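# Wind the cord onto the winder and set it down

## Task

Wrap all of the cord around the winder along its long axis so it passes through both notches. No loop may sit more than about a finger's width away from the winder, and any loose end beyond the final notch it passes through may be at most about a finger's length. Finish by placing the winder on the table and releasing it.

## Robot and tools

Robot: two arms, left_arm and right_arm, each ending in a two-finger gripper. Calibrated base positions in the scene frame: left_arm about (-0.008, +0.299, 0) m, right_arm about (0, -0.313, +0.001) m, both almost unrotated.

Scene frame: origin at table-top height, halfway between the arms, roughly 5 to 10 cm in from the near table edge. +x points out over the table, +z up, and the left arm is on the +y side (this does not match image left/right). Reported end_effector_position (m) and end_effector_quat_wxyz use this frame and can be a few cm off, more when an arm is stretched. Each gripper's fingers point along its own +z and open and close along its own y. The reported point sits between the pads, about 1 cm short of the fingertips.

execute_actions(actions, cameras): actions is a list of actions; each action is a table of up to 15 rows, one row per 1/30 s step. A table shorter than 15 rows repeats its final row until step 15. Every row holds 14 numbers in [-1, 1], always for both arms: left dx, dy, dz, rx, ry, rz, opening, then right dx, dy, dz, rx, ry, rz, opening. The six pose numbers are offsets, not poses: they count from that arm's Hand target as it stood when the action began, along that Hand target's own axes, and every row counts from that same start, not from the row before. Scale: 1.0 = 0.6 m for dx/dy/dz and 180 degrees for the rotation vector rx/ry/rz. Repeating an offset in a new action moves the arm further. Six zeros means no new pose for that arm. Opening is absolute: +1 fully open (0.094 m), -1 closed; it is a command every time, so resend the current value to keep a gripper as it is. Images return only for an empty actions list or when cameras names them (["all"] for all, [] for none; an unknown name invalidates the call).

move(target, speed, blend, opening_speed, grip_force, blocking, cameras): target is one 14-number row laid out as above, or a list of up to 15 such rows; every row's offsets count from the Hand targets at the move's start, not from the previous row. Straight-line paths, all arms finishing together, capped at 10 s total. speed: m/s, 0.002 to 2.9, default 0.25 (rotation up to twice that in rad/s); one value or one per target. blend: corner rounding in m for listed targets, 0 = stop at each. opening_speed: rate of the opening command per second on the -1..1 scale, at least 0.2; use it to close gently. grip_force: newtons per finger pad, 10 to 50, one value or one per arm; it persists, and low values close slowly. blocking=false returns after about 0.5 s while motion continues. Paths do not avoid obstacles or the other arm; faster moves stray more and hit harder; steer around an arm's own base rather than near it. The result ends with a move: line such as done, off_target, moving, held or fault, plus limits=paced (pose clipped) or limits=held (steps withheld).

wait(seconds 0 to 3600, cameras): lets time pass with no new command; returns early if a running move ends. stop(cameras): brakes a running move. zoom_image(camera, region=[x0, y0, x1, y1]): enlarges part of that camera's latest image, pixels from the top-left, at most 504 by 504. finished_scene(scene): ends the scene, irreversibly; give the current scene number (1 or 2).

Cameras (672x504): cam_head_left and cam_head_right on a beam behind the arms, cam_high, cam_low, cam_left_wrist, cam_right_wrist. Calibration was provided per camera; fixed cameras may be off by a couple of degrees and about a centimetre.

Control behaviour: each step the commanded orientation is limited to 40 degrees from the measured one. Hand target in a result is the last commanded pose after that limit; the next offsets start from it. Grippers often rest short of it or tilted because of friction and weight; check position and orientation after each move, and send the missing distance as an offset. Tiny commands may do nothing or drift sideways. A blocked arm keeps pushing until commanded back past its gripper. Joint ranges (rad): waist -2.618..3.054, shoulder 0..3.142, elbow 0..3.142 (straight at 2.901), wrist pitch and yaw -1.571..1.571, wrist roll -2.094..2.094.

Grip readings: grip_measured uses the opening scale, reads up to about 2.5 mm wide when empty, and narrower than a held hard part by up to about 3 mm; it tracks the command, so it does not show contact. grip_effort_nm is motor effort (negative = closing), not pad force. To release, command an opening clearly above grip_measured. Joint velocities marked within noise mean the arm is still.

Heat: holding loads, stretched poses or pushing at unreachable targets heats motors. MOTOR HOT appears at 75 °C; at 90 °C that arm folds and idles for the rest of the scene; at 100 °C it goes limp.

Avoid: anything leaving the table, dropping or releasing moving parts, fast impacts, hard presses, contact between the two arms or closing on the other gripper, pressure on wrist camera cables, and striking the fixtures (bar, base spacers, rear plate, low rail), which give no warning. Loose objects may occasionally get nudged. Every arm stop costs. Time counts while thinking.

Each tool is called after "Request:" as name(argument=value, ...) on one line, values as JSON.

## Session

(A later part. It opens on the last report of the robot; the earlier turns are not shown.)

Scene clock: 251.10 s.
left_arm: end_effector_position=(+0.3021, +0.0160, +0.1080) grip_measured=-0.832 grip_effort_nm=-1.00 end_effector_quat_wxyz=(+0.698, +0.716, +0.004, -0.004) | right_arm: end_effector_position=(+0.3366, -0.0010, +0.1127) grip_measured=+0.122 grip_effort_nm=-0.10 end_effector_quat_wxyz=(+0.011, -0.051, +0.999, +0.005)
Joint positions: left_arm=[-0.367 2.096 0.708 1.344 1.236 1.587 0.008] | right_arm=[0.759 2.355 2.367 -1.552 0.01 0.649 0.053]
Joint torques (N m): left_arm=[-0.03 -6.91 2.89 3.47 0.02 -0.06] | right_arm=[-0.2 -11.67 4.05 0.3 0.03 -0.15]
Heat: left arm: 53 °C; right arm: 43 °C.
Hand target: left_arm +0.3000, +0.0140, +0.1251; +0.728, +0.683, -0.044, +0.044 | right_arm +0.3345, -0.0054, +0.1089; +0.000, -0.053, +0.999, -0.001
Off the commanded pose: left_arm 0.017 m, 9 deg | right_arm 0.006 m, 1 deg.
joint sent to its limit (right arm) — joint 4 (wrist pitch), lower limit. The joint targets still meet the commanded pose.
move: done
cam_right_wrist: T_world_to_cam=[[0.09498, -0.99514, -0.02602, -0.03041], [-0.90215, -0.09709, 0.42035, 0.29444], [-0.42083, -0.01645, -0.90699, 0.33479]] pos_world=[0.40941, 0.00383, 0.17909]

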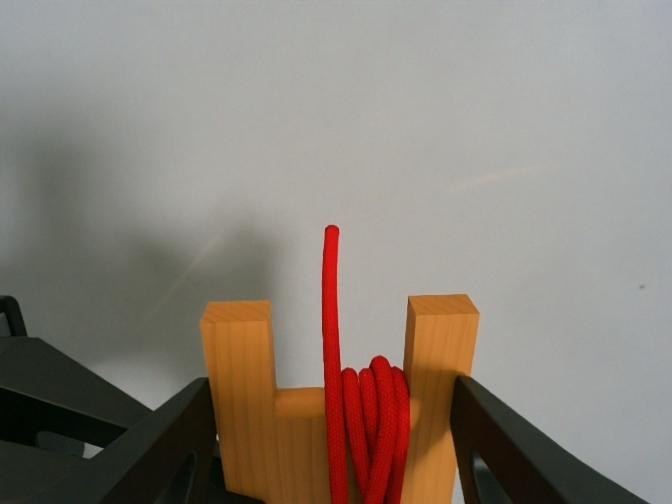

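Request:
move(target=[[0,0,0,0,0,0,-0.92,0,0,0,0,0,0,0.5],[0,0,0,0,0,0,-0.92,0,0,0.0165,0,0,0,0.5]], speed=0.1, cameras=["cam_right_wrist"])

Scene clock: 253.87 s.
left_arm: end_effector_position=(+0.3021, +0.0160, +0.1074) grip_measured=-0.832 grip_effort_nm=-1.01 end_effector_quat_wxyz=(+0.698, +0.716, +0.004, -0.004) | right_arm: end_effector_position=(+0.3341, -0.0047, +0.0979) grip_measured=+0.498 grip_effort_nm=0.07 end_effector_quat_wxyz=(-0.001, -0.050, +0.999, -0.005)
Joint positions: left_arm=[-0.367 2.097 0.708 1.344 1.236 1.587 0.008] | right_arm=[0.757 2.355 2.308 -1.523 0.01 0.649 0.07]
Joint torques (N m): left_arm=[-0.06 -7.08 2.88 3.47 0.03 -0.07] | right_arm=[0.09 -12.77 3.96 0.47 0.03 -0.16]
Heat: left arm: 54 °C; right arm: 44 °C.
Hand target: left_arm +0.3000, +0.0140, +0.1251; +0.728, +0.683, -0.044, +0.044 | right_arm +0.3347, -0.0054, +0.0991; +0.000, -0.053, +0.999, -0.001
Off the commanded pose: left_arm 0.018 m, 9 deg | right_arm 0.001 m, 1 deg.
move: done
cam_right_wrist: T_world_to_cam=[[0.09279, -0.99566, -0.00736, -0.03533], [-0.89268, -0.08646, 0.44232, 0.29276], [-0.44103, -0.03447, -0.89683, 0.32589]] pos_world=[0.40835, 0.00137, 0.16252]

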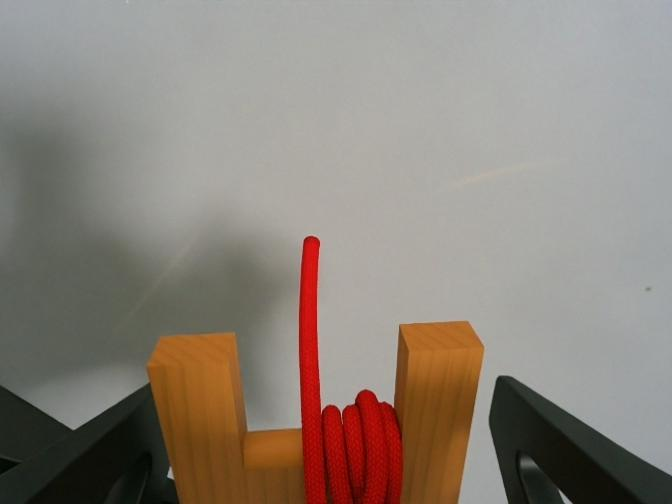

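Request:
move(target=[[0,0,0,0,0,0,-0.92,0,0.0132,-0.0165,0,0,0,0.5]], speed=0.1, cameras=["cam_right_wrist"])

Scene clock: 255.13 s.
left_arm: end_effector_position=(+0.3021, +0.0160, +0.1074) grip_measured=-0.832 grip_effort_nm=-1.01 end_effector_quat_wxyz=(+0.698, +0.716, +0.004, -0.004) | right_arm: end_effector_position=(+0.3356, -0.0008, +0.1112) grip_measured=+0.498 grip_effort_nm=0.06 end_effector_quat_wxyz=(+0.009, -0.052, +0.999, +0.004)
Joint positions: left_arm=[-0.367 2.097 0.708 1.344 1.236 1.587 0.008] | right_arm=[0.761 2.355 2.361 -1.55 0.01 0.649 0.07]
Joint torques (N m): left_arm=[-0.05 -7.1 2.84 3.48 0.03 -0.06] | right_arm=[0.96 -10.43 6.56 0.28 0 -0.03]
Heat: left arm: 54 °C; right arm: 44 °C.
Hand target: left_arm +0.3000, +0.0140, +0.1251; +0.728, +0.683, -0.044, +0.044 | right_arm +0.3337, +0.0025, +0.1089; +0.000, -0.053, +0.999, -0.001
Off the commanded pose: left_arm 0.018 m, 9 deg | right_arm 0.004 m, 1 deg.
joint sent to its limit (right arm) — joint 4 (wrist pitch), lower limit. The joint targets still meet the commanded pose.
move: done
cam_right_wrist: T_world_to_cam=[[0.09719, -0.99498, -0.02372, -0.03107], [-0.90075, -0.09807, 0.42313, 0.29335], [-0.42333, -0.01976, -0.90576, 0.33369]] pos_world=[0.40851, 0.00445, 0.17738]

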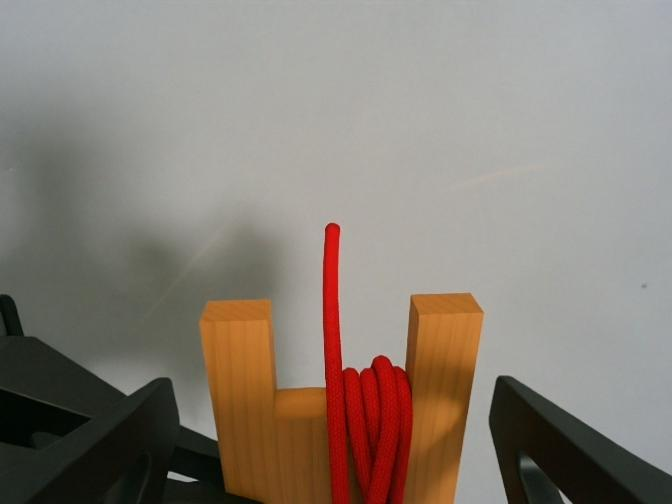

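Request:
move(target=[[0,0,0,0,0,0,-0.92,0,0,0.009,0,0,0,0.5]], speed=0.06, cameras=["cam_right_wrist"])

Scene clock: 255.97 s.
left_arm: end_effector_position=(+0.3021, +0.0160, +0.1074) grip_measured=-0.832 grip_effort_nm=-1.01 end_effector_quat_wxyz=(+0.698, +0.716, +0.004, -0.004) | right_arm: end_effector_position=(+0.3354, -0.0008, +0.1077) grip_measured=+0.498 grip_effort_nm=0.07 end_effector_quat_wxyz=(+0.006, -0.052, +0.999, +0.001)
Joint positions: left_arm=[-0.367 2.097 0.708 1.344 1.236 1.587 0.008] | right_arm=[0.761 2.363 2.361 -1.55 0.009 0.649 0.07]
Joint torques (N m): left_arm=[-0.03 -7.04 2.93 3.47 0.03 -0.07] | right_arm=[0.98 -10.33 6.08 0.28 0.06 -0.04]
Heat: left arm: 54 °C; right arm: 44 °C.
Hand target: left_arm +0.3000, +0.0140, +0.1251; +0.728, +0.683, -0.044, +0.044 | right_arm +0.3337, +0.0025, +0.1035; +0.000, -0.053, +0.999, -0.001
Off the commanded pose: left_arm 0.018 m, 9 deg | right_arm 0.006 m, 1 deg.
move: done
cam_right_wrist: T_world_to_cam=[[0.09707, -0.9951, -0.01886, -0.03168], [-0.89802, -0.09574, 0.42942, 0.29314], [-0.42912, -0.02474, -0.90291, 0.33208]] pos_world=[0.40883, 0.00476, 0.17336]

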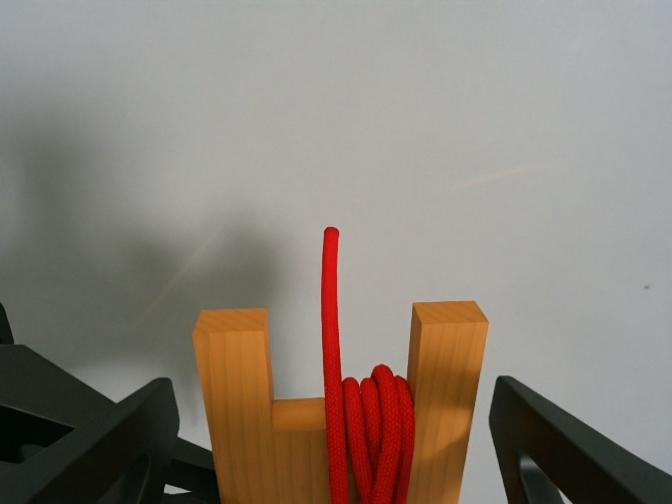

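Request:
move(target=[[0,0,0,0,0,0,-0.92,0,0,0.005,0,0,0,0.5]], speed=0.06, cameras=[])

Scene clock: 256.67 s.
left_arm: end_effector_position=(+0.3021, +0.0160, +0.1074) grip_measured=-0.832 grip_effort_nm=-1.00 end_effector_quat_wxyz=(+0.698, +0.716, +0.004, -0.004) | right_arm: end_effector_position=(+0.3355, -0.0009, +0.1077) grip_measured=+0.498 grip_effort_nm=0.06 end_effector_quat_wxyz=(+0.006, -0.052, +0.999, +0.001)
Joint positions: left_arm=[-0.367 2.097 0.708 1.344 1.236 1.587 0.008] | right_arm=[0.761 2.363 2.361 -1.55 0.01 0.649 0.07]
Joint torques (N m): left_arm=[-0.08 -7.05 2.85 3.47 0.04 -0.06] | right_arm=[0.81 -10.69 4.89 0.45 0.04 -0.01]
Motor temperatures (°C): left_arm=[25 37 46 55 25 25 28] | right_arm=[22 44 37 37 24 27 28]
Heat: left arm: 55 °C; right arm: 44 °C.
Hand target: left_arm +0.3000, +0.0140, +0.1251; +0.728, +0.683, -0.044, +0.044 | right_arm +0.3337, +0.0025, +0.1005; +0.000, -0.053, +0.999, -0.001
Off the commanded pose: left_arm 0.018 m, 9 deg | right_arm 0.008 m, 1 deg.
move: done

Request:
move(target=[[0,0,0,0,0,0,-0.92,0,0,0.005,0,0,0,0.5]], speed=0.06, cameras=["cam_right_wrist"])

Scene clock: 257.50 s.
left_arm: end_effector_position=(+0.3021, +0.0160, +0.1074) grip_measured=-0.832 grip_effort_nm=-1.01 end_effector_quat_wxyz=(+0.698, +0.716, +0.004, -0.004) | right_arm: end_effector_position=(+0.3361, -0.0003, +0.1054) grip_measured=+0.498 grip_effort_nm=0.06 end_effector_quat_wxyz=(+0.007, -0.052, +0.999, +0.001)
Joint positions: left_arm=[-0.367 2.097 0.708 1.344 1.236 1.587 0.008] | right_arm=[0.761 2.363 2.352 -1.54 0.01 0.649 0.07]
Joint torques (N m): left_arm=[-0.06 -7.06 2.92 3.47 0.02 -0.06] | right_arm=[0.91 -11.07 4 0.51 0.04 -0.01]
Motor temperatures (°C): left_arm=[25 37 46 55 25 25 28] | right_arm=[22 44 37 37 24 27 28]
Heat: left arm: 55 °C; right arm: 44 °C.
Hand target: left_arm +0.3000, +0.0140, +0.1251; +0.728, +0.683, -0.044, +0.044 | right_arm +0.3338, +0.0025, +0.0975; +0.000, -0.053, +0.999, -0.001
Off the commanded pose: left_arm 0.018 m, 9 deg | right_arm 0.009 m, 1 deg.
move: done
cam_right_wrist: T_world_to_cam=[[0.09707, -0.99509, -0.01948, -0.03118], [-0.89863, -0.09604, 0.42807, 0.29511], [-0.42784, -0.02405, -0.90353, 0.33004]] pos_world=[0.40942, 0.00526, 0.17127]

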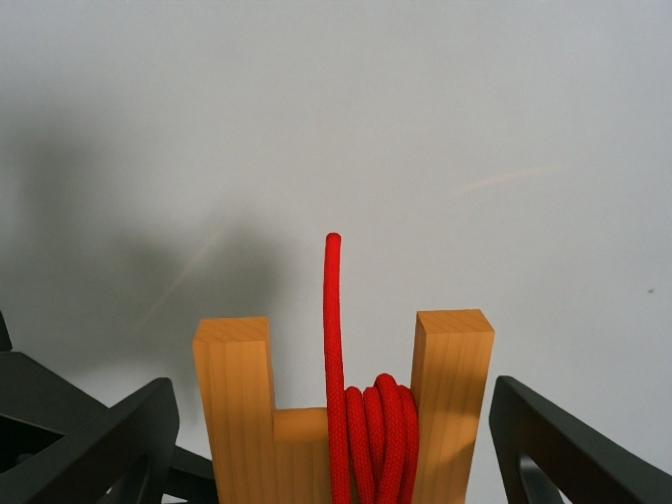

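Request:
move(target=[[0,0,0,0,0,0,-0.92,0,0,0,0,0,0,0.12]], speed=0.06, opening_speed=0.35, cameras=["cam_right_wrist"])

Scene clock: 259.03 s.
left_arm: end_effector_position=(+0.3021, +0.0160, +0.1074) grip_measured=-0.832 grip_effort_nm=-1.00 end_effector_quat_wxyz=(+0.698, +0.716, +0.004, -0.004) | right_arm: end_effector_position=(+0.3369, -0.0008, +0.1054) grip_measured=+0.162 grip_effort_nm=-0.99 end_effector_quat_wxyz=(+0.009, -0.052, +0.999, +0.000)
Joint positions: left_arm=[-0.367 2.097 0.708 1.344 1.236 1.587 0.008] | right_arm=[0.761 2.363 2.352 -1.539 0.015 0.649 0.055]
Joint torques (N m): left_arm=[-0.06 -7.08 2.91 3.47 0.04 -0.06] | right_arm=[0.79 -10.91 4 0.51 0.02 -0.02]
Motor temperatures (°C): left_arm=[25 37 45 55 25 25 28] | right_arm=[22 45 37 37 24 27 28]
Heat: left arm: 55 °C; right arm: 45 °C.
Hand target: left_arm +0.2999, +0.0140, +0.1251; +0.728, +0.683, -0.044, +0.044 | right_arm +0.3337, +0.0025, +0.0975; +0.000, -0.053, +0.999, -0.001
Off the commanded pose: left_arm 0.018 m, 9 deg | right_arm 0.009 m, 1 deg.
move: done
cam_right_wrist: T_world_to_cam=[[0.09713, -0.99514, -0.01603, -0.03213], [-0.90028, -0.09471, 0.42489, 0.29665], [-0.42435, -0.02684, -0.9051, 0.32929]] pos_world=[0.40992, 0.00496, 0.17148]

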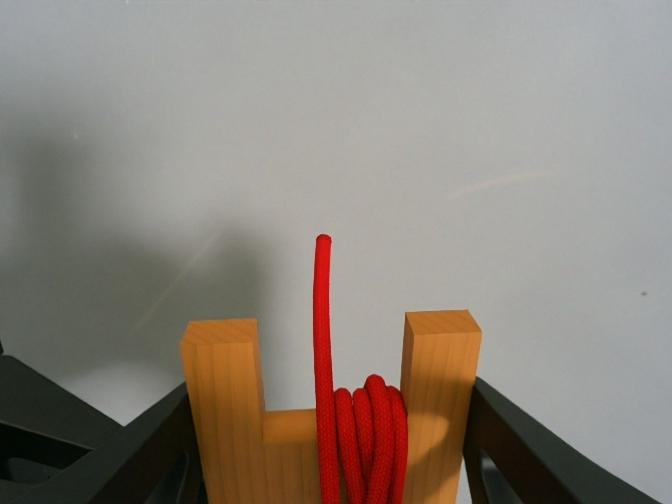

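Request:
move(target=[[0,0,0,0,0,0,-0.3,0,0,0,0,0,0,0.12]], speed=0.06, opening_speed=0.5, cameras=["cam_right_wrist","cam_left_wrist"])

Scene clock: 260.93 s.
left_arm: end_effector_position=(+0.3021, +0.0160, +0.1074) grip_measured=-0.303 grip_effort_nm=0.13 end_effector_quat_wxyz=(+0.698, +0.716, +0.004, -0.004) | right_arm: end_effector_position=(+0.3369, -0.0006, +0.1054) grip_measured=+0.161 grip_effort_nm=-1.05 end_effector_quat_wxyz=(+0.009, -0.052, +0.999, +0.000)
Joint positions: left_arm=[-0.367 2.097 0.708 1.344 1.236 1.587 0.033] | right_arm=[0.761 2.363 2.352 -1.538 0.014 0.649 0.055]
Joint torques (N m): left_arm=[-0.08 -7.06 2.88 3.48 0.03 -0.07] | right_arm=[0.76 -11.14 4.14 0.55 -0.02 -0.01]
Motor temperatures (°C): left_arm=[25 37 45 56 25 25 28] | right_arm=[22 46 37 37 24 27 28]
Heat: left arm: 56 °C; right arm: 46 °C.
Hand target: left_arm +0.2999, +0.0140, +0.1251; +0.728, +0.683, -0.044, +0.044 | right_arm +0.3338, +0.0025, +0.0975; +0.000, -0.053, +0.999, -0.001
Off the commanded pose: left_arm 0.018 m, 9 deg | right_arm 0.009 m, 1 deg.
move: done
cam_left_wrist: T_world_to_cam=[[-0.03868, 0.03641, -0.99859, 0.11786], [0.91759, 0.39697, -0.02107, -0.24169], [0.39564, -0.91711, -0.04876, -0.01331]] pos_world=[0.2316, 0.07944, 0.11195]
cam_right_wrist: T_world_to_cam=[[0.09712, -0.99513, -0.01676, -0.03181], [-0.90042, -0.09502, 0.42451, 0.29688], [-0.42403, -0.02614, -0.90527, 0.32923]] pos_world=[0.41002, 0.00516, 0.17148]
Images, in order (width x height): cam_left_wrist 672x504, cam_right_wrist 672x504.

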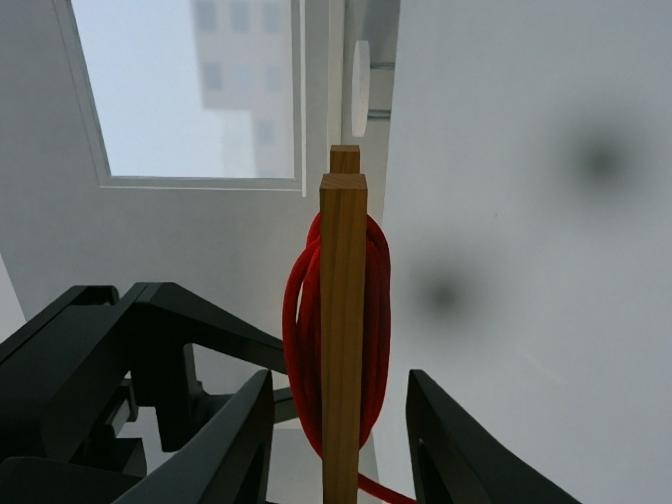

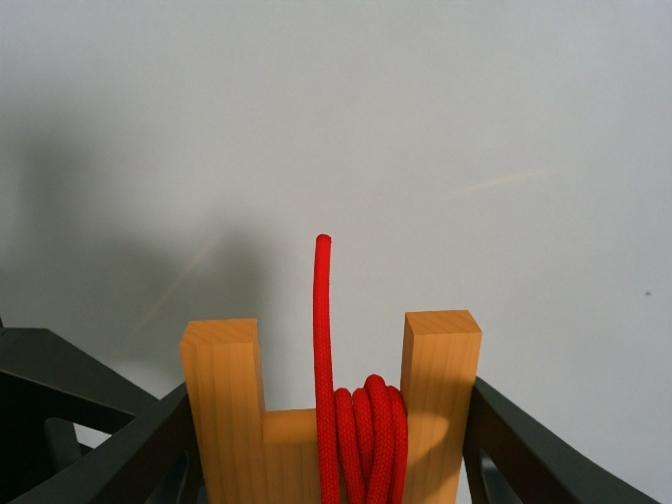

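Request:
move(target=[[0,0,-0.2,0,0,0,-0.3,0,0,0,0,0,0,0.12],[0,0,-0.25,0,0,0,-0.3,0,0,0.125,0,0,0,0.12]], speed=[0.2,0.1], cameras=["cam_right_wrist","cam_high","cam_low"])

Request:
zoom_image(camera="cam_low", region=[280, 170, 420, 310])

Scene clock: 264.73 s.
left_arm: end_effector_position=(+0.3037, +0.1610, +0.1062) grip_measured=-0.302 grip_effort_nm=0.13 end_effector_quat_wxyz=(+0.701, +0.710, +0.023, +0.063) | right_arm: end_effector_position=(+0.3366, -0.0005, +0.0225) grip_measured=+0.161 grip_effort_nm=-1.05 end_effector_quat_wxyz=(+0.001, -0.052, +0.999, -0.006)
Joint positions: left_arm=[0.088 2.026 0.557 1.333 1.57 1.75 0.033] | right_arm=[0.761 2.363 2.021 -1.227 0.014 0.649 0.055]
Joint torques (N m): left_arm=[1.16 -9.76 2.39 1.66 0.29 0.2] | right_arm=[0.81 -12.64 4.12 0.44 -0.06 -0.02]
Motor temperatures (°C): left_arm=[25 37 45 55 25 25 28] | right_arm=[22 47 37 36 24 27 28]
Heat: left arm: 55 °C; right arm: 47 °C.
Hand target: left_arm +0.3005, +0.1637, +0.1157; +0.728, +0.683, -0.044, +0.044 | right_arm +0.3339, +0.0023, +0.0226; +0.001, -0.053, +0.999, -0.001
Off the commanded pose: left_arm 0.010 m, 9 deg | right_arm 0.004 m, 1 deg.
joint sent to its limit (left arm) — joint 5 (wrist yaw), upper limit. The joint targets are off in orientation, not in position.
move: off_target (left_arm)
cam_right_wrist: T_world_to_cam=[[0.097, -0.99527, -0.00495, -0.03333], [-0.89432, -0.08934, 0.43842, 0.32937], [-0.43679, -0.0381, -0.89875, 0.25814]] pos_world=[0.41054, 0.00609, 0.08744]
Images, in order (width x height): cam_high 672x504, cam_low 672x504, cam_right_wrist 672x504.

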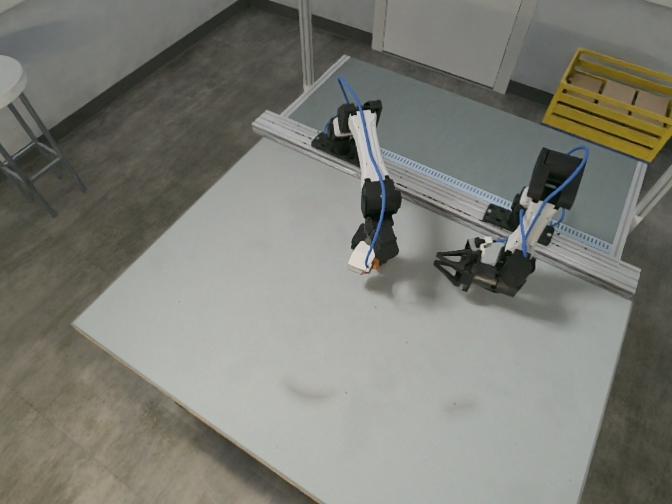

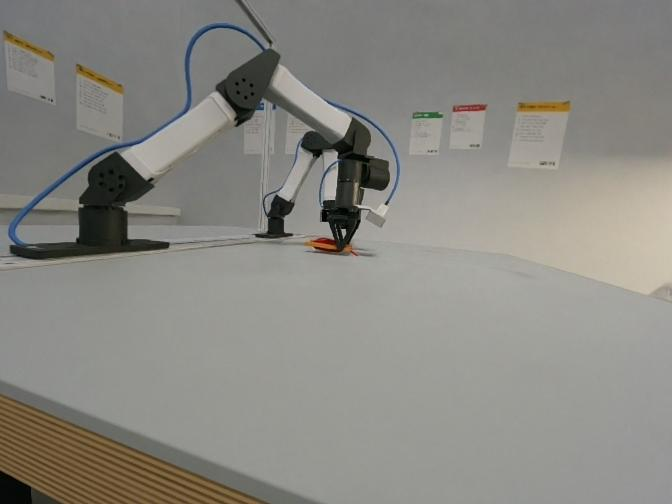

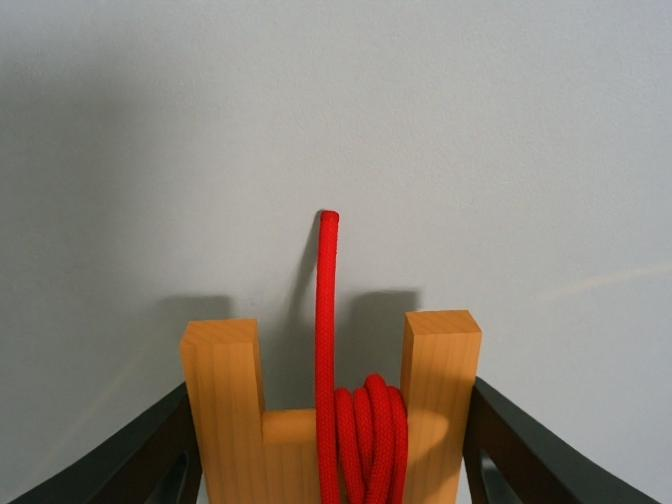

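Scaled by 3.600 from the camera's image (finer frame: 960x720).

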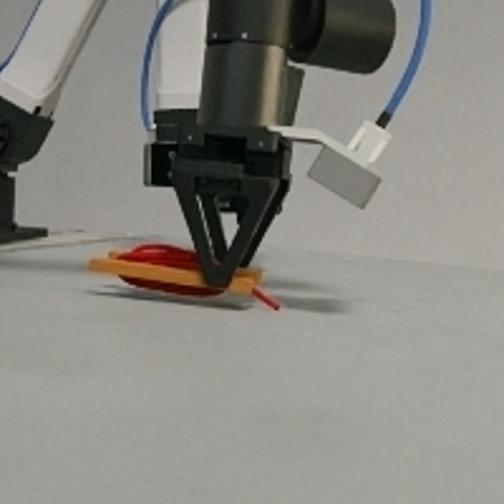

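Request:
move(target=[[0,0,0,0,0,0,-0.3,0,0,0.0175,0,0,0,0.12]], speed=0.03, cameras=["cam_low"])

Request:
zoom_image(camera="cam_low", region=[290, 200, 390, 280])

Scene clock: 265.83 s.
left_arm: end_effector_position=(+0.3038, +0.1611, +0.1062) grip_measured=-0.302 grip_effort_nm=0.13 end_effector_quat_wxyz=(+0.701, +0.710, +0.023, +0.064) | right_arm: end_effector_position=(+0.3366, -0.0003, +0.0152) grip_measured=+0.161 grip_effort_nm=-1.05 end_effector_quat_wxyz=(+0.003, -0.052, +0.999, -0.004)
Joint positions: left_arm=[0.089 2.026 0.557 1.333 1.57 1.75 0.033] | right_arm=[0.761 2.363 1.992 -1.193 0.013 0.649 0.055]
Joint torques (N m): left_arm=[1.14 -9.73 2.35 1.65 0.29 0.21] | right_arm=[0.87 -12.33 4.12 0.49 -0.04 -0.04]
Heat: left arm: 54 °C; right arm: 47 °C.
Hand target: left_arm +0.3006, +0.1638, +0.1157; +0.728, +0.683, -0.044, +0.044 | right_arm +0.3338, +0.0022, +0.0120; +0.000, -0.053, +0.999, -0.001
Off the commanded pose: left_arm 0.010 m, 9 deg | right_arm 0.005 m, 0 deg.
joint sent to its limit (left arm) — joint 5 (wrist yaw), upper limit. The joint targets are off in orientation, not in position.
move: done

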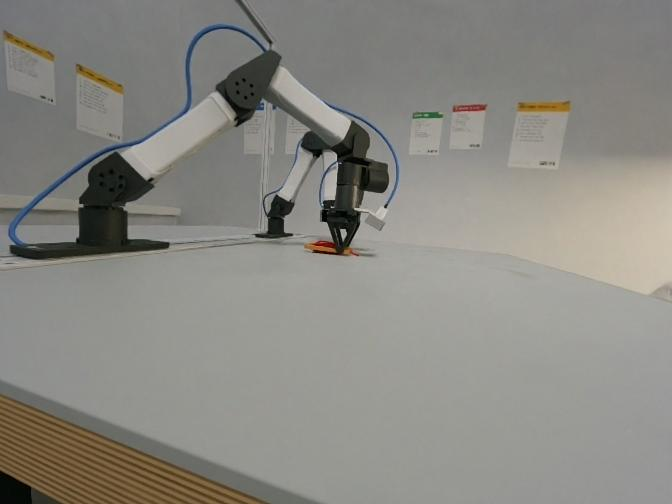

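Scaled by 5.040 from the camera's image (finer frame: 960x720).

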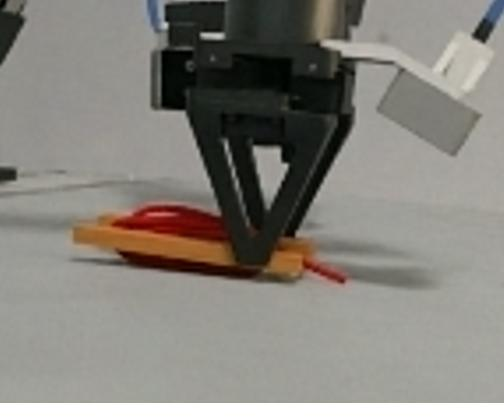

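Request:
move(target=[[0,0,0,0,0,0,-0.3,0,0,0.01,0,0,0,0.12]], speed=0.03, cameras=["cam_low"])

Request:
zoom_image(camera="cam_low", region=[290, 200, 390, 280])

Scene clock: 266.60 s.
left_arm: end_effector_position=(+0.3038, +0.1611, +0.1062) grip_measured=-0.302 grip_effort_nm=0.13 end_effector_quat_wxyz=(+0.701, +0.710, +0.022, +0.064) | right_arm: end_effector_position=(+0.3371, +0.0004, +0.0138) grip_measured=+0.161 grip_effort_nm=-1.05 end_effector_quat_wxyz=(+0.004, -0.052, +0.999, -0.003)
Joint positions: left_arm=[0.089 2.026 0.557 1.333 1.57 1.751 0.033] | right_arm=[0.761 2.363 1.987 -1.184 0.012 0.649 0.055]
Joint torques (N m): left_arm=[1.07 -9.72 2.39 1.65 0.29 0.2] | right_arm=[0.73 -11.82 3.32 0.62 0.01 -0.02]
Heat: left arm: 54 °C; right arm: 48 °C.
Hand target: left_arm +0.3006, +0.1638, +0.1157; +0.728, +0.683, -0.044, +0.044 | right_arm +0.3338, +0.0022, +0.0060; +0.000, -0.053, +0.999, -0.001
Off the commanded pose: left_arm 0.010 m, 9 deg | right_arm 0.009 m, 0 deg.
joint sent to its limit (left arm) — joint 5 (wrist yaw), upper limit. The joint targets are off in orientation, not in position.
move: done

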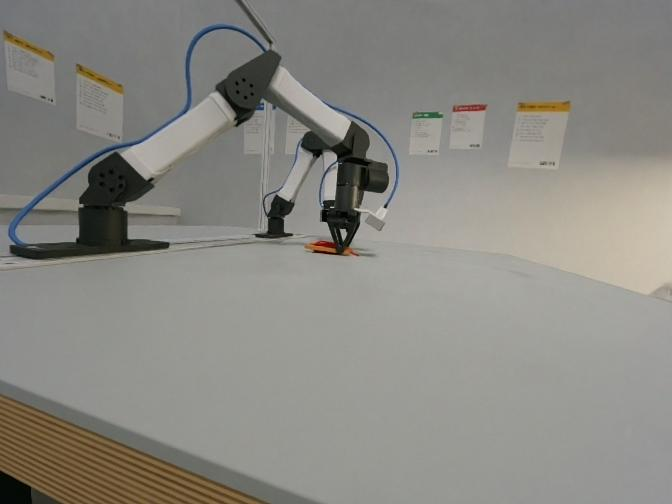

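Scaled by 5.040 from the camera's image (finer frame: 960x720).

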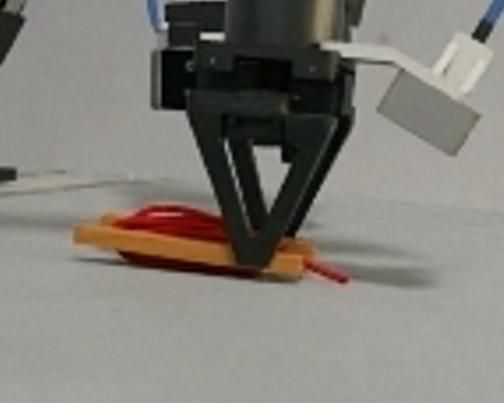

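Request:
move(target=[[0,0,0,0,0,0,-0.3,0,0,0.01,0,0,0,0.12]], speed=0.03, cameras=["cam_low"])

Request:
zoom_image(camera="cam_low", region=[290, 200, 390, 280])

Scene clock: 267.37 s.
left_arm: end_effector_position=(+0.3038, +0.1611, +0.1062) grip_measured=-0.302 grip_effort_nm=0.13 end_effector_quat_wxyz=(+0.701, +0.710, +0.022, +0.064) | right_arm: end_effector_position=(+0.3371, +0.0009, +0.0133) grip_measured=+0.161 grip_effort_nm=-1.05 end_effector_quat_wxyz=(+0.006, -0.052, +0.999, +0.000)
Joint positions: left_arm=[0.089 2.026 0.557 1.333 1.57 1.751 0.033] | right_arm=[0.761 2.359 1.976 -1.172 0.011 0.649 0.055]
Joint torques (N m): left_arm=[1.17 -9.76 2.4 1.64 0.28 0.2] | right_arm=[0.65 -10.92 2.76 0.7 -0.01 -0.02]
Heat: left arm: 54 °C; right arm: 48 °C.
Hand target: left_arm +0.3006, +0.1638, +0.1157; +0.728, +0.683, -0.044, +0.044 | right_arm +0.3338, +0.0023, +0.0000; +0.000, -0.053, +0.999, -0.001
Off the commanded pose: left_arm 0.010 m, 9 deg | right_arm 0.014 m, 1 deg.
joint sent to its limit (left arm) — joint 5 (wrist yaw), upper limit. The joint targets are off in orientation, not in position.
move: off_target (right_arm)

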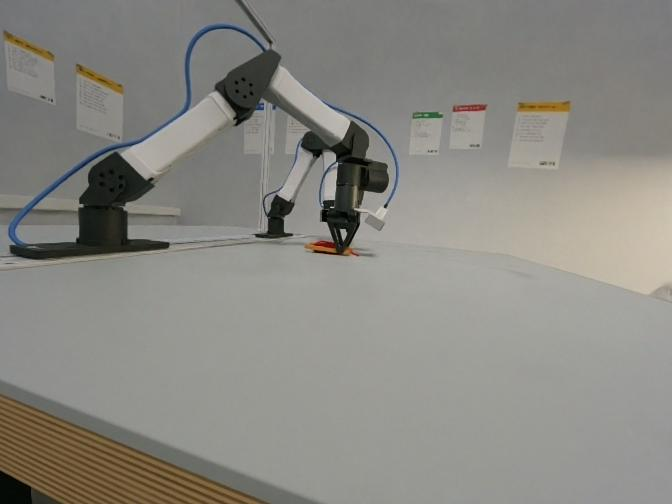

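Scaled by 5.040 from the camera's image (finer frame: 960x720).

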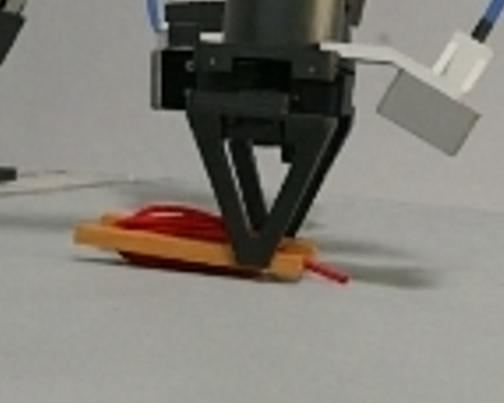

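Request:
move(target=[[0,0,0,0,0,0,-0.3,0,0,-0.02,0,0,0,0.12],[0,0,0,0,0,0,-0.3,0,0,-0.02,0,0,0,0.55]], speed=0.05, opening_speed=0.5, cameras=["cam_low","cam_right_wrist"])

Request:
zoom_image(camera="cam_low", region=[290, 200, 390, 280])

Scene clock: 269.37 s.
left_arm: end_effector_position=(+0.3038, +0.1611, +0.1062) grip_measured=-0.302 grip_effort_nm=0.13 end_effector_quat_wxyz=(+0.701, +0.710, +0.022, +0.064) | right_arm: end_effector_position=(+0.3368, +0.0006, +0.0138) grip_measured=+0.548 grip_effort_nm=0.06 end_effector_quat_wxyz=(+0.005, -0.052, +0.999, -0.001)
Joint positions: left_arm=[0.089 2.026 0.557 1.333 1.57 1.751 0.033] | right_arm=[0.761 2.358 1.977 -1.175 0.01 0.649 0.073]
Joint torques (N m): left_arm=[1.14 -9.74 2.39 1.64 0.3 0.2] | right_arm=[0.7 -11.64 5.16 0.36 0.01 -0.06]
Heat: left arm: 53 °C; right arm: 48 °C.
Hand target: left_arm +0.3006, +0.1638, +0.1157; +0.728, +0.683, -0.044, +0.044 | right_arm +0.3338, +0.0022, +0.0121; +0.000, -0.053, +0.999, -0.001
Off the commanded pose: left_arm 0.010 m, 9 deg | right_arm 0.004 m, 1 deg.
joint sent to its limit (left arm) — joint 5 (wrist yaw), upper limit. The joint targets are off in orientation, not in position.
move: done
cam_right_wrist: T_world_to_cam=[[0.09708, -0.99515, -0.01591, -0.03214], [-0.89705, -0.09441, 0.43172, 0.33448], [-0.43113, -0.02764, -0.90187, 0.24856]] pos_world=[0.41033, 0.00646, 0.07925]

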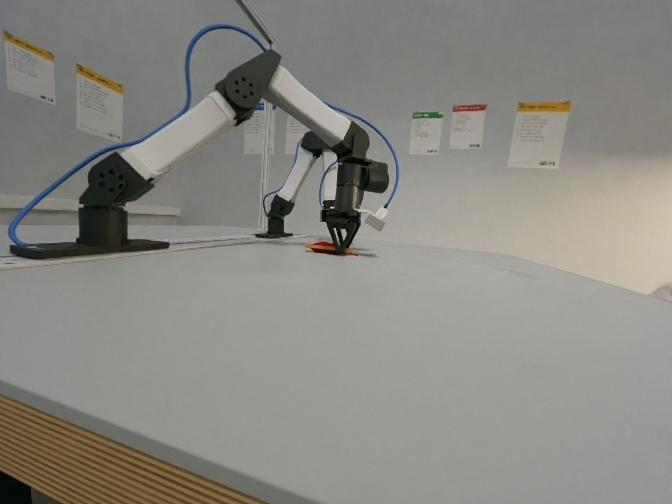

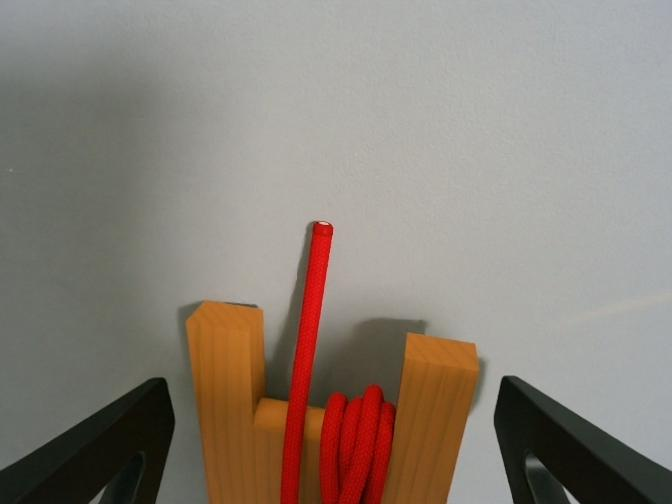

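Scaled by 5.040 from the camera's image (finer frame: 960x720).

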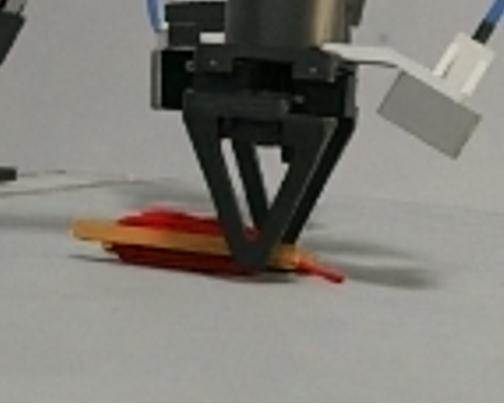

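Request:
move(target=[[0,0,0,0,0,0,-0.3,0,0,-0.15,0,0,0,0.55]], speed=0.1, cameras=["cam_low","cam_right_wrist","cam_high"])

Request:
zoom_image(camera="cam_low", region=[290, 200, 390, 280])

Request:
zoom_image(camera="cam_right_wrist", region=[150, 150, 540, 504])

Scene clock: 271.53 s.
left_arm: end_effector_position=(+0.3038, +0.1611, +0.1062) grip_measured=-0.302 grip_effort_nm=0.13 end_effector_quat_wxyz=(+0.701, +0.710, +0.022, +0.064) | right_arm: end_effector_position=(+0.3358, -0.0007, +0.1064) grip_measured=+0.549 grip_effort_nm=0.07 end_effector_quat_wxyz=(+0.008, -0.052, +0.999, +0.002)
Joint positions: left_arm=[0.089 2.026 0.557 1.333 1.57 1.751 0.033] | right_arm=[0.761 2.358 2.347 -1.538 0.01 0.649 0.073]
Joint torques (N m): left_arm=[1.13 -9.76 2.36 1.66 0.29 0.21] | right_arm=[0.99 -10.15 6.8 0.29 0.03 -0.05]
Heat: left arm: 52 °C; right arm: 49 °C.
Hand target: left_arm +0.3006, +0.1638, +0.1157; +0.728, +0.683, -0.044, +0.044 | right_arm +0.3337, +0.0025, +0.1021; +0.000, -0.053, +0.999, -0.001
Off the commanded pose: left_arm 0.010 m, 9 deg | right_arm 0.006 m, 1 deg.
joint sent to its limit (left arm) — joint 5 (wrist yaw), upper limit. The joint targets are off in orientation, not in position.
move: done
cam_right_wrist: T_world_to_cam=[[0.09718, -0.99506, -0.02034, -0.03141], [-0.89932, -0.09655, 0.4265, 0.29479], [-0.42636, -0.02315, -0.90426, 0.33037]] pos_world=[0.40902, 0.00485, 0.17237]
Images, in order (width x height): cam_high 672x504, cam_low 672x504, cam_right_wrist 672x504.

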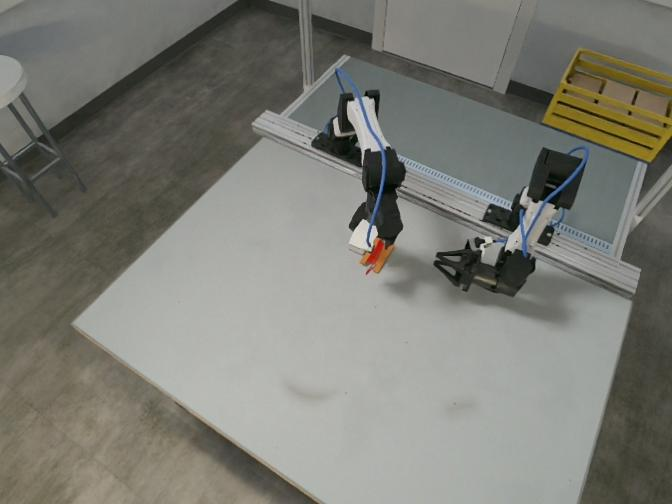

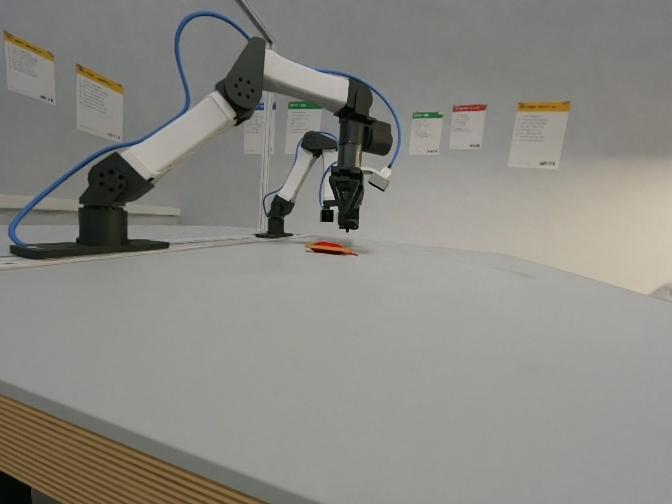

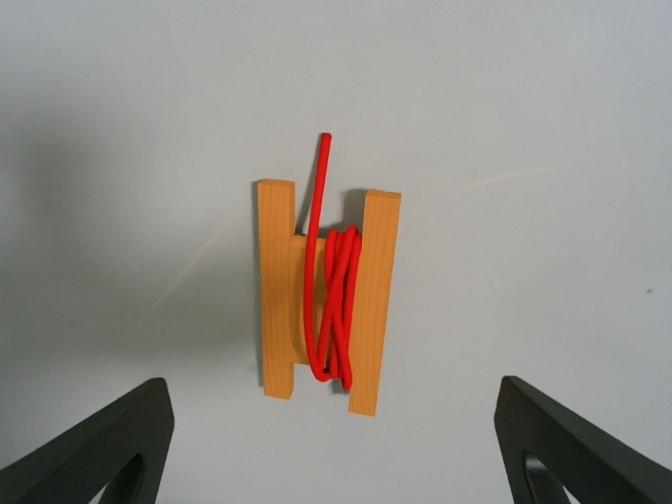

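Scaled by 5.040 from the camera's image (finer frame: 960x720).

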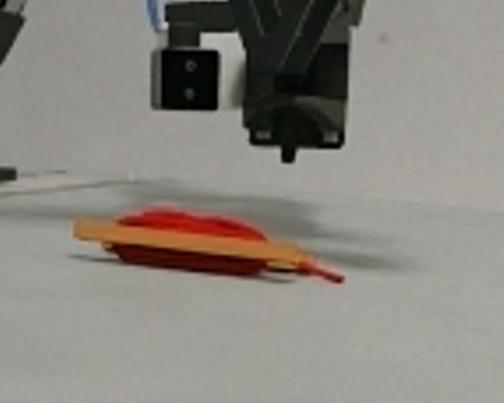

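Scaled by 1.292 from the camera's image (finer frame: 960x720).

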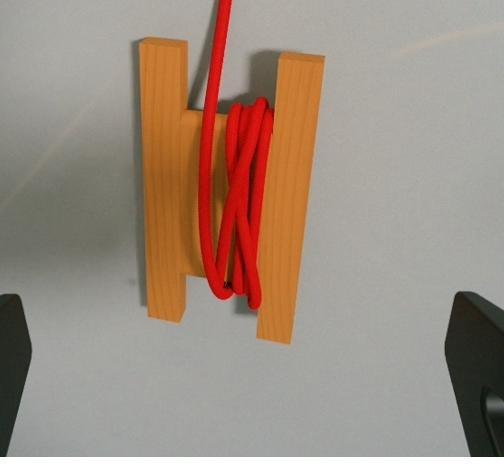

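Request:
zoom_image(camera="cam_right_wrist", region=[250, 120, 410, 280])

Request:
zoom_image(camera="cam_low", region=[300, 235, 370, 265])

Scaled by 3.150 from the camera's image (finer frame: 960x720).

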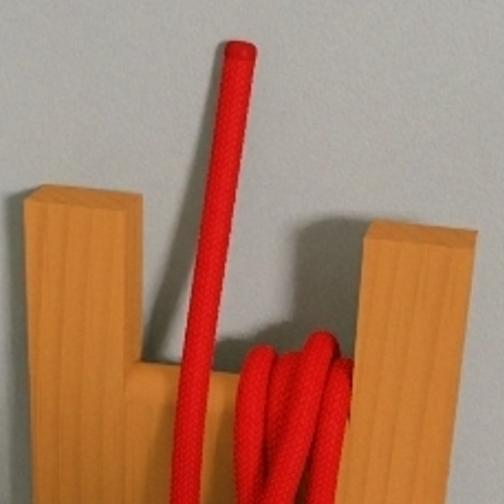

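Scaled by 7.200 from the camera's image (finer frame: 960x720).

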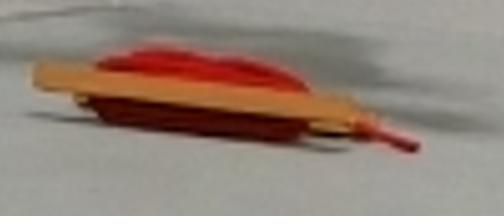

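Request:
move(target=[[0,0,0,0,0,0,-0.3,-0.0588,0.0122,0.0785,0,0,0,-1]], speed=0.1, cameras=["cam_right_wrist"])

Request:
zoom_image(camera="cam_right_wrist", region=[220, 220, 480, 480])

Scene clock: 275.63 s.
left_arm: end_effector_position=(+0.3038, +0.1611, +0.1062) grip_measured=-0.302 grip_effort_nm=0.13 end_effector_quat_wxyz=(+0.701, +0.710, +0.022, +0.064) | right_arm: end_effector_position=(+0.3673, +0.0137, +0.0600) grip_measured=-0.997 grip_effort_nm=-0.18 end_effector_quat_wxyz=(+0.007, -0.050, +0.999, +0.001)
Joint positions: left_arm=[0.089 2.026 0.557 1.333 1.57 1.751 0.033] | right_arm=[0.738 2.551 2.512 -1.512 0.01 0.631 0]
Joint torques (N m): left_arm=[1.17 -9.73 2.39 1.65 0.29 0.21] | right_arm=[-0.02 -11.44 6.6 0.32 0.03 -0.2]
Heat: left arm: 51 °C; right arm: 50 °C.
Hand target: left_arm +0.3006, +0.1638, +0.1157; +0.728, +0.683, -0.044, +0.044 | right_arm +0.3681, +0.0134, +0.0550; +0.000, -0.053, +0.999, -0.001
Off the commanded pose: left_arm 0.010 m, 9 deg | right_arm 0.005 m, 1 deg.
joint sent to its limit (left arm) — joint 5 (wrist yaw), upper limit. The joint targets are off in orientation, not in position.
move: done
cam_right_wrist: T_world_to_cam=[[0.09255, -0.99553, -0.01897, -0.01954], [-0.89934, -0.09175, 0.42752, 0.34419], [-0.42735, -0.02251, -0.9038, 0.30249]] pos_world=[0.44062, 0.01894, 0.12587]

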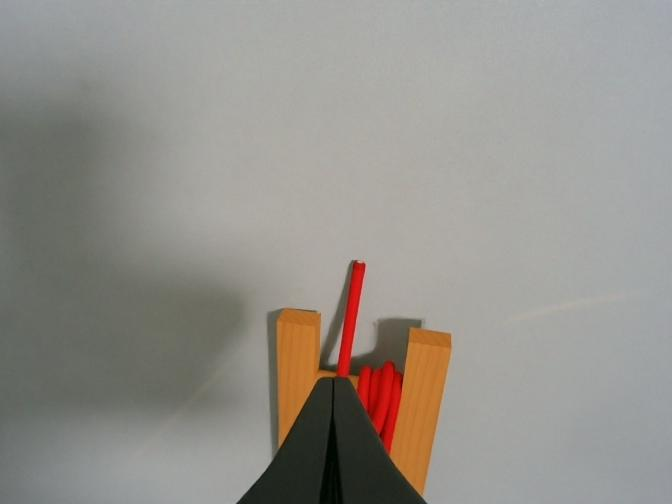

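Scaled by 1.938 from the camera's image (finer frame: 960x720).

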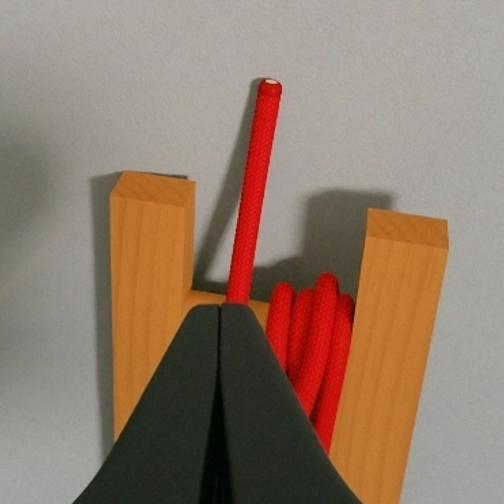

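Request:
move(target=[[0,0,0,0,0,0,-0.3,0.0155,-0.0108,0,0,0,-0.4817,-1]], speed=0.4, cameras=["cam_right_wrist","cam_high"])

Request:
zoom_image(camera="cam_right_wrist", region=[220, 244, 480, 504])

Scene clock: 279.90 s.
left_arm: end_effector_position=(+0.3038, +0.1611, +0.1062) grip_measured=-0.302 grip_effort_nm=0.13 end_effector_quat_wxyz=(+0.701, +0.710, +0.022, +0.064) | right_arm: end_effector_position=(+0.3576, +0.0051, +0.0433) grip_measured=-0.997 grip_effort_nm=-0.18 end_effector_quat_wxyz=(+0.016, +0.721, -0.693, +0.002)
Joint positions: left_arm=[0.089 2.026 0.557 1.333 1.57 1.751 0.033] | right_arm=[0.738 2.513 2.374 -1.456 0.01 -0.881 0]
Joint torques (N m): left_arm=[1.16 -9.74 2.4 1.65 0.28 0.2] | right_arm=[0.13 -15.77 4.04 0.41 -0.09 -0.16]
Motor temperatures (°C): left_arm=[25 37 43 50 25 25 27] | right_arm=[22 51 37 36 24 27 28]
Heat: left arm: 50 °C; right arm: 51 °C.
Hand target: left_arm +0.3006, +0.1638, +0.1157; +0.728, +0.683, -0.044, +0.044 | right_arm +0.3595, +0.0059, +0.0550; +0.001, +0.724, -0.690, +0.001
Off the commanded pose: left_arm 0.010 m, 9 deg | right_arm 0.012 m, 2 deg.
joint sent to its limit (left arm) — joint 5 (wrist yaw), upper limit. The joint targets are off in orientation, not in position.
move: off_target (right_arm)
cam_right_wrist: T_world_to_cam=[[0.99878, 0.03263, -0.03717, -0.35609], [0.04616, -0.88496, 0.46338, 0.00614], [-0.01777, -0.46452, -0.88538, 0.13799]] pos_world=[0.35782, 0.08115, 0.10609]
Images, in order (width x height): cam_high 672x504, cam_right_wrist 672x504.

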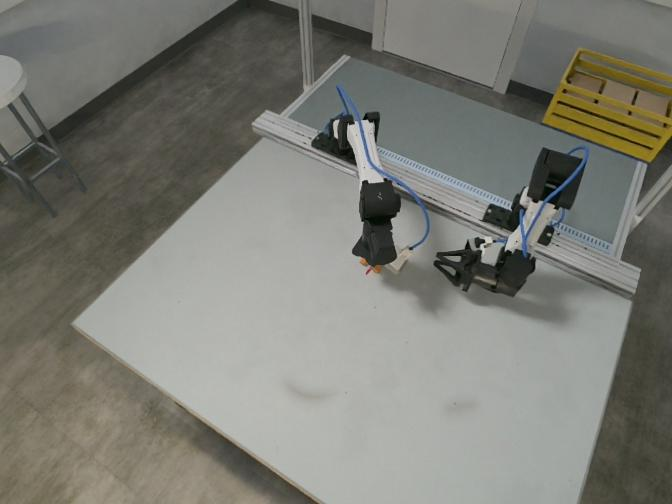

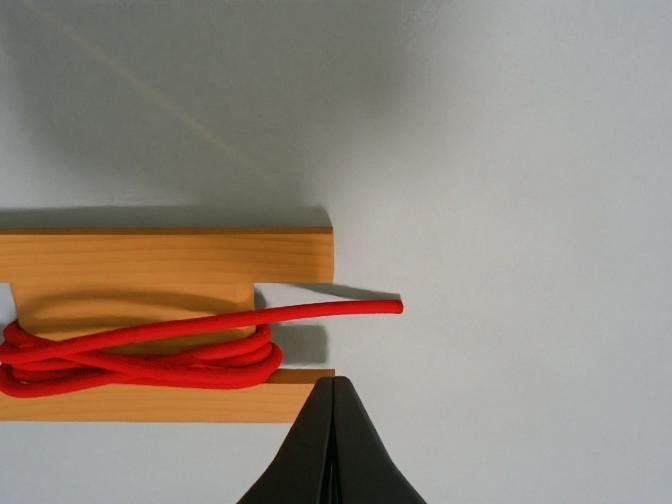

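Scaled by 1.938 from the camera's image (finer frame: 960x720).

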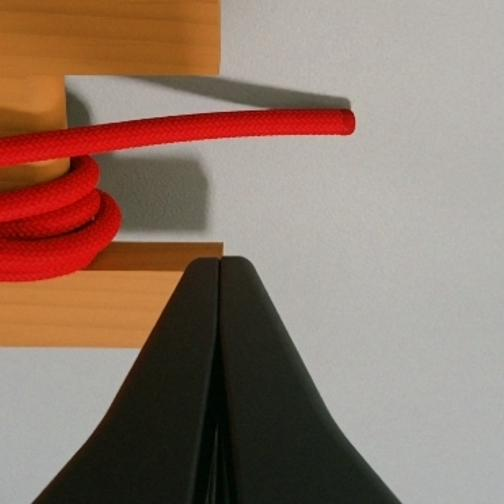

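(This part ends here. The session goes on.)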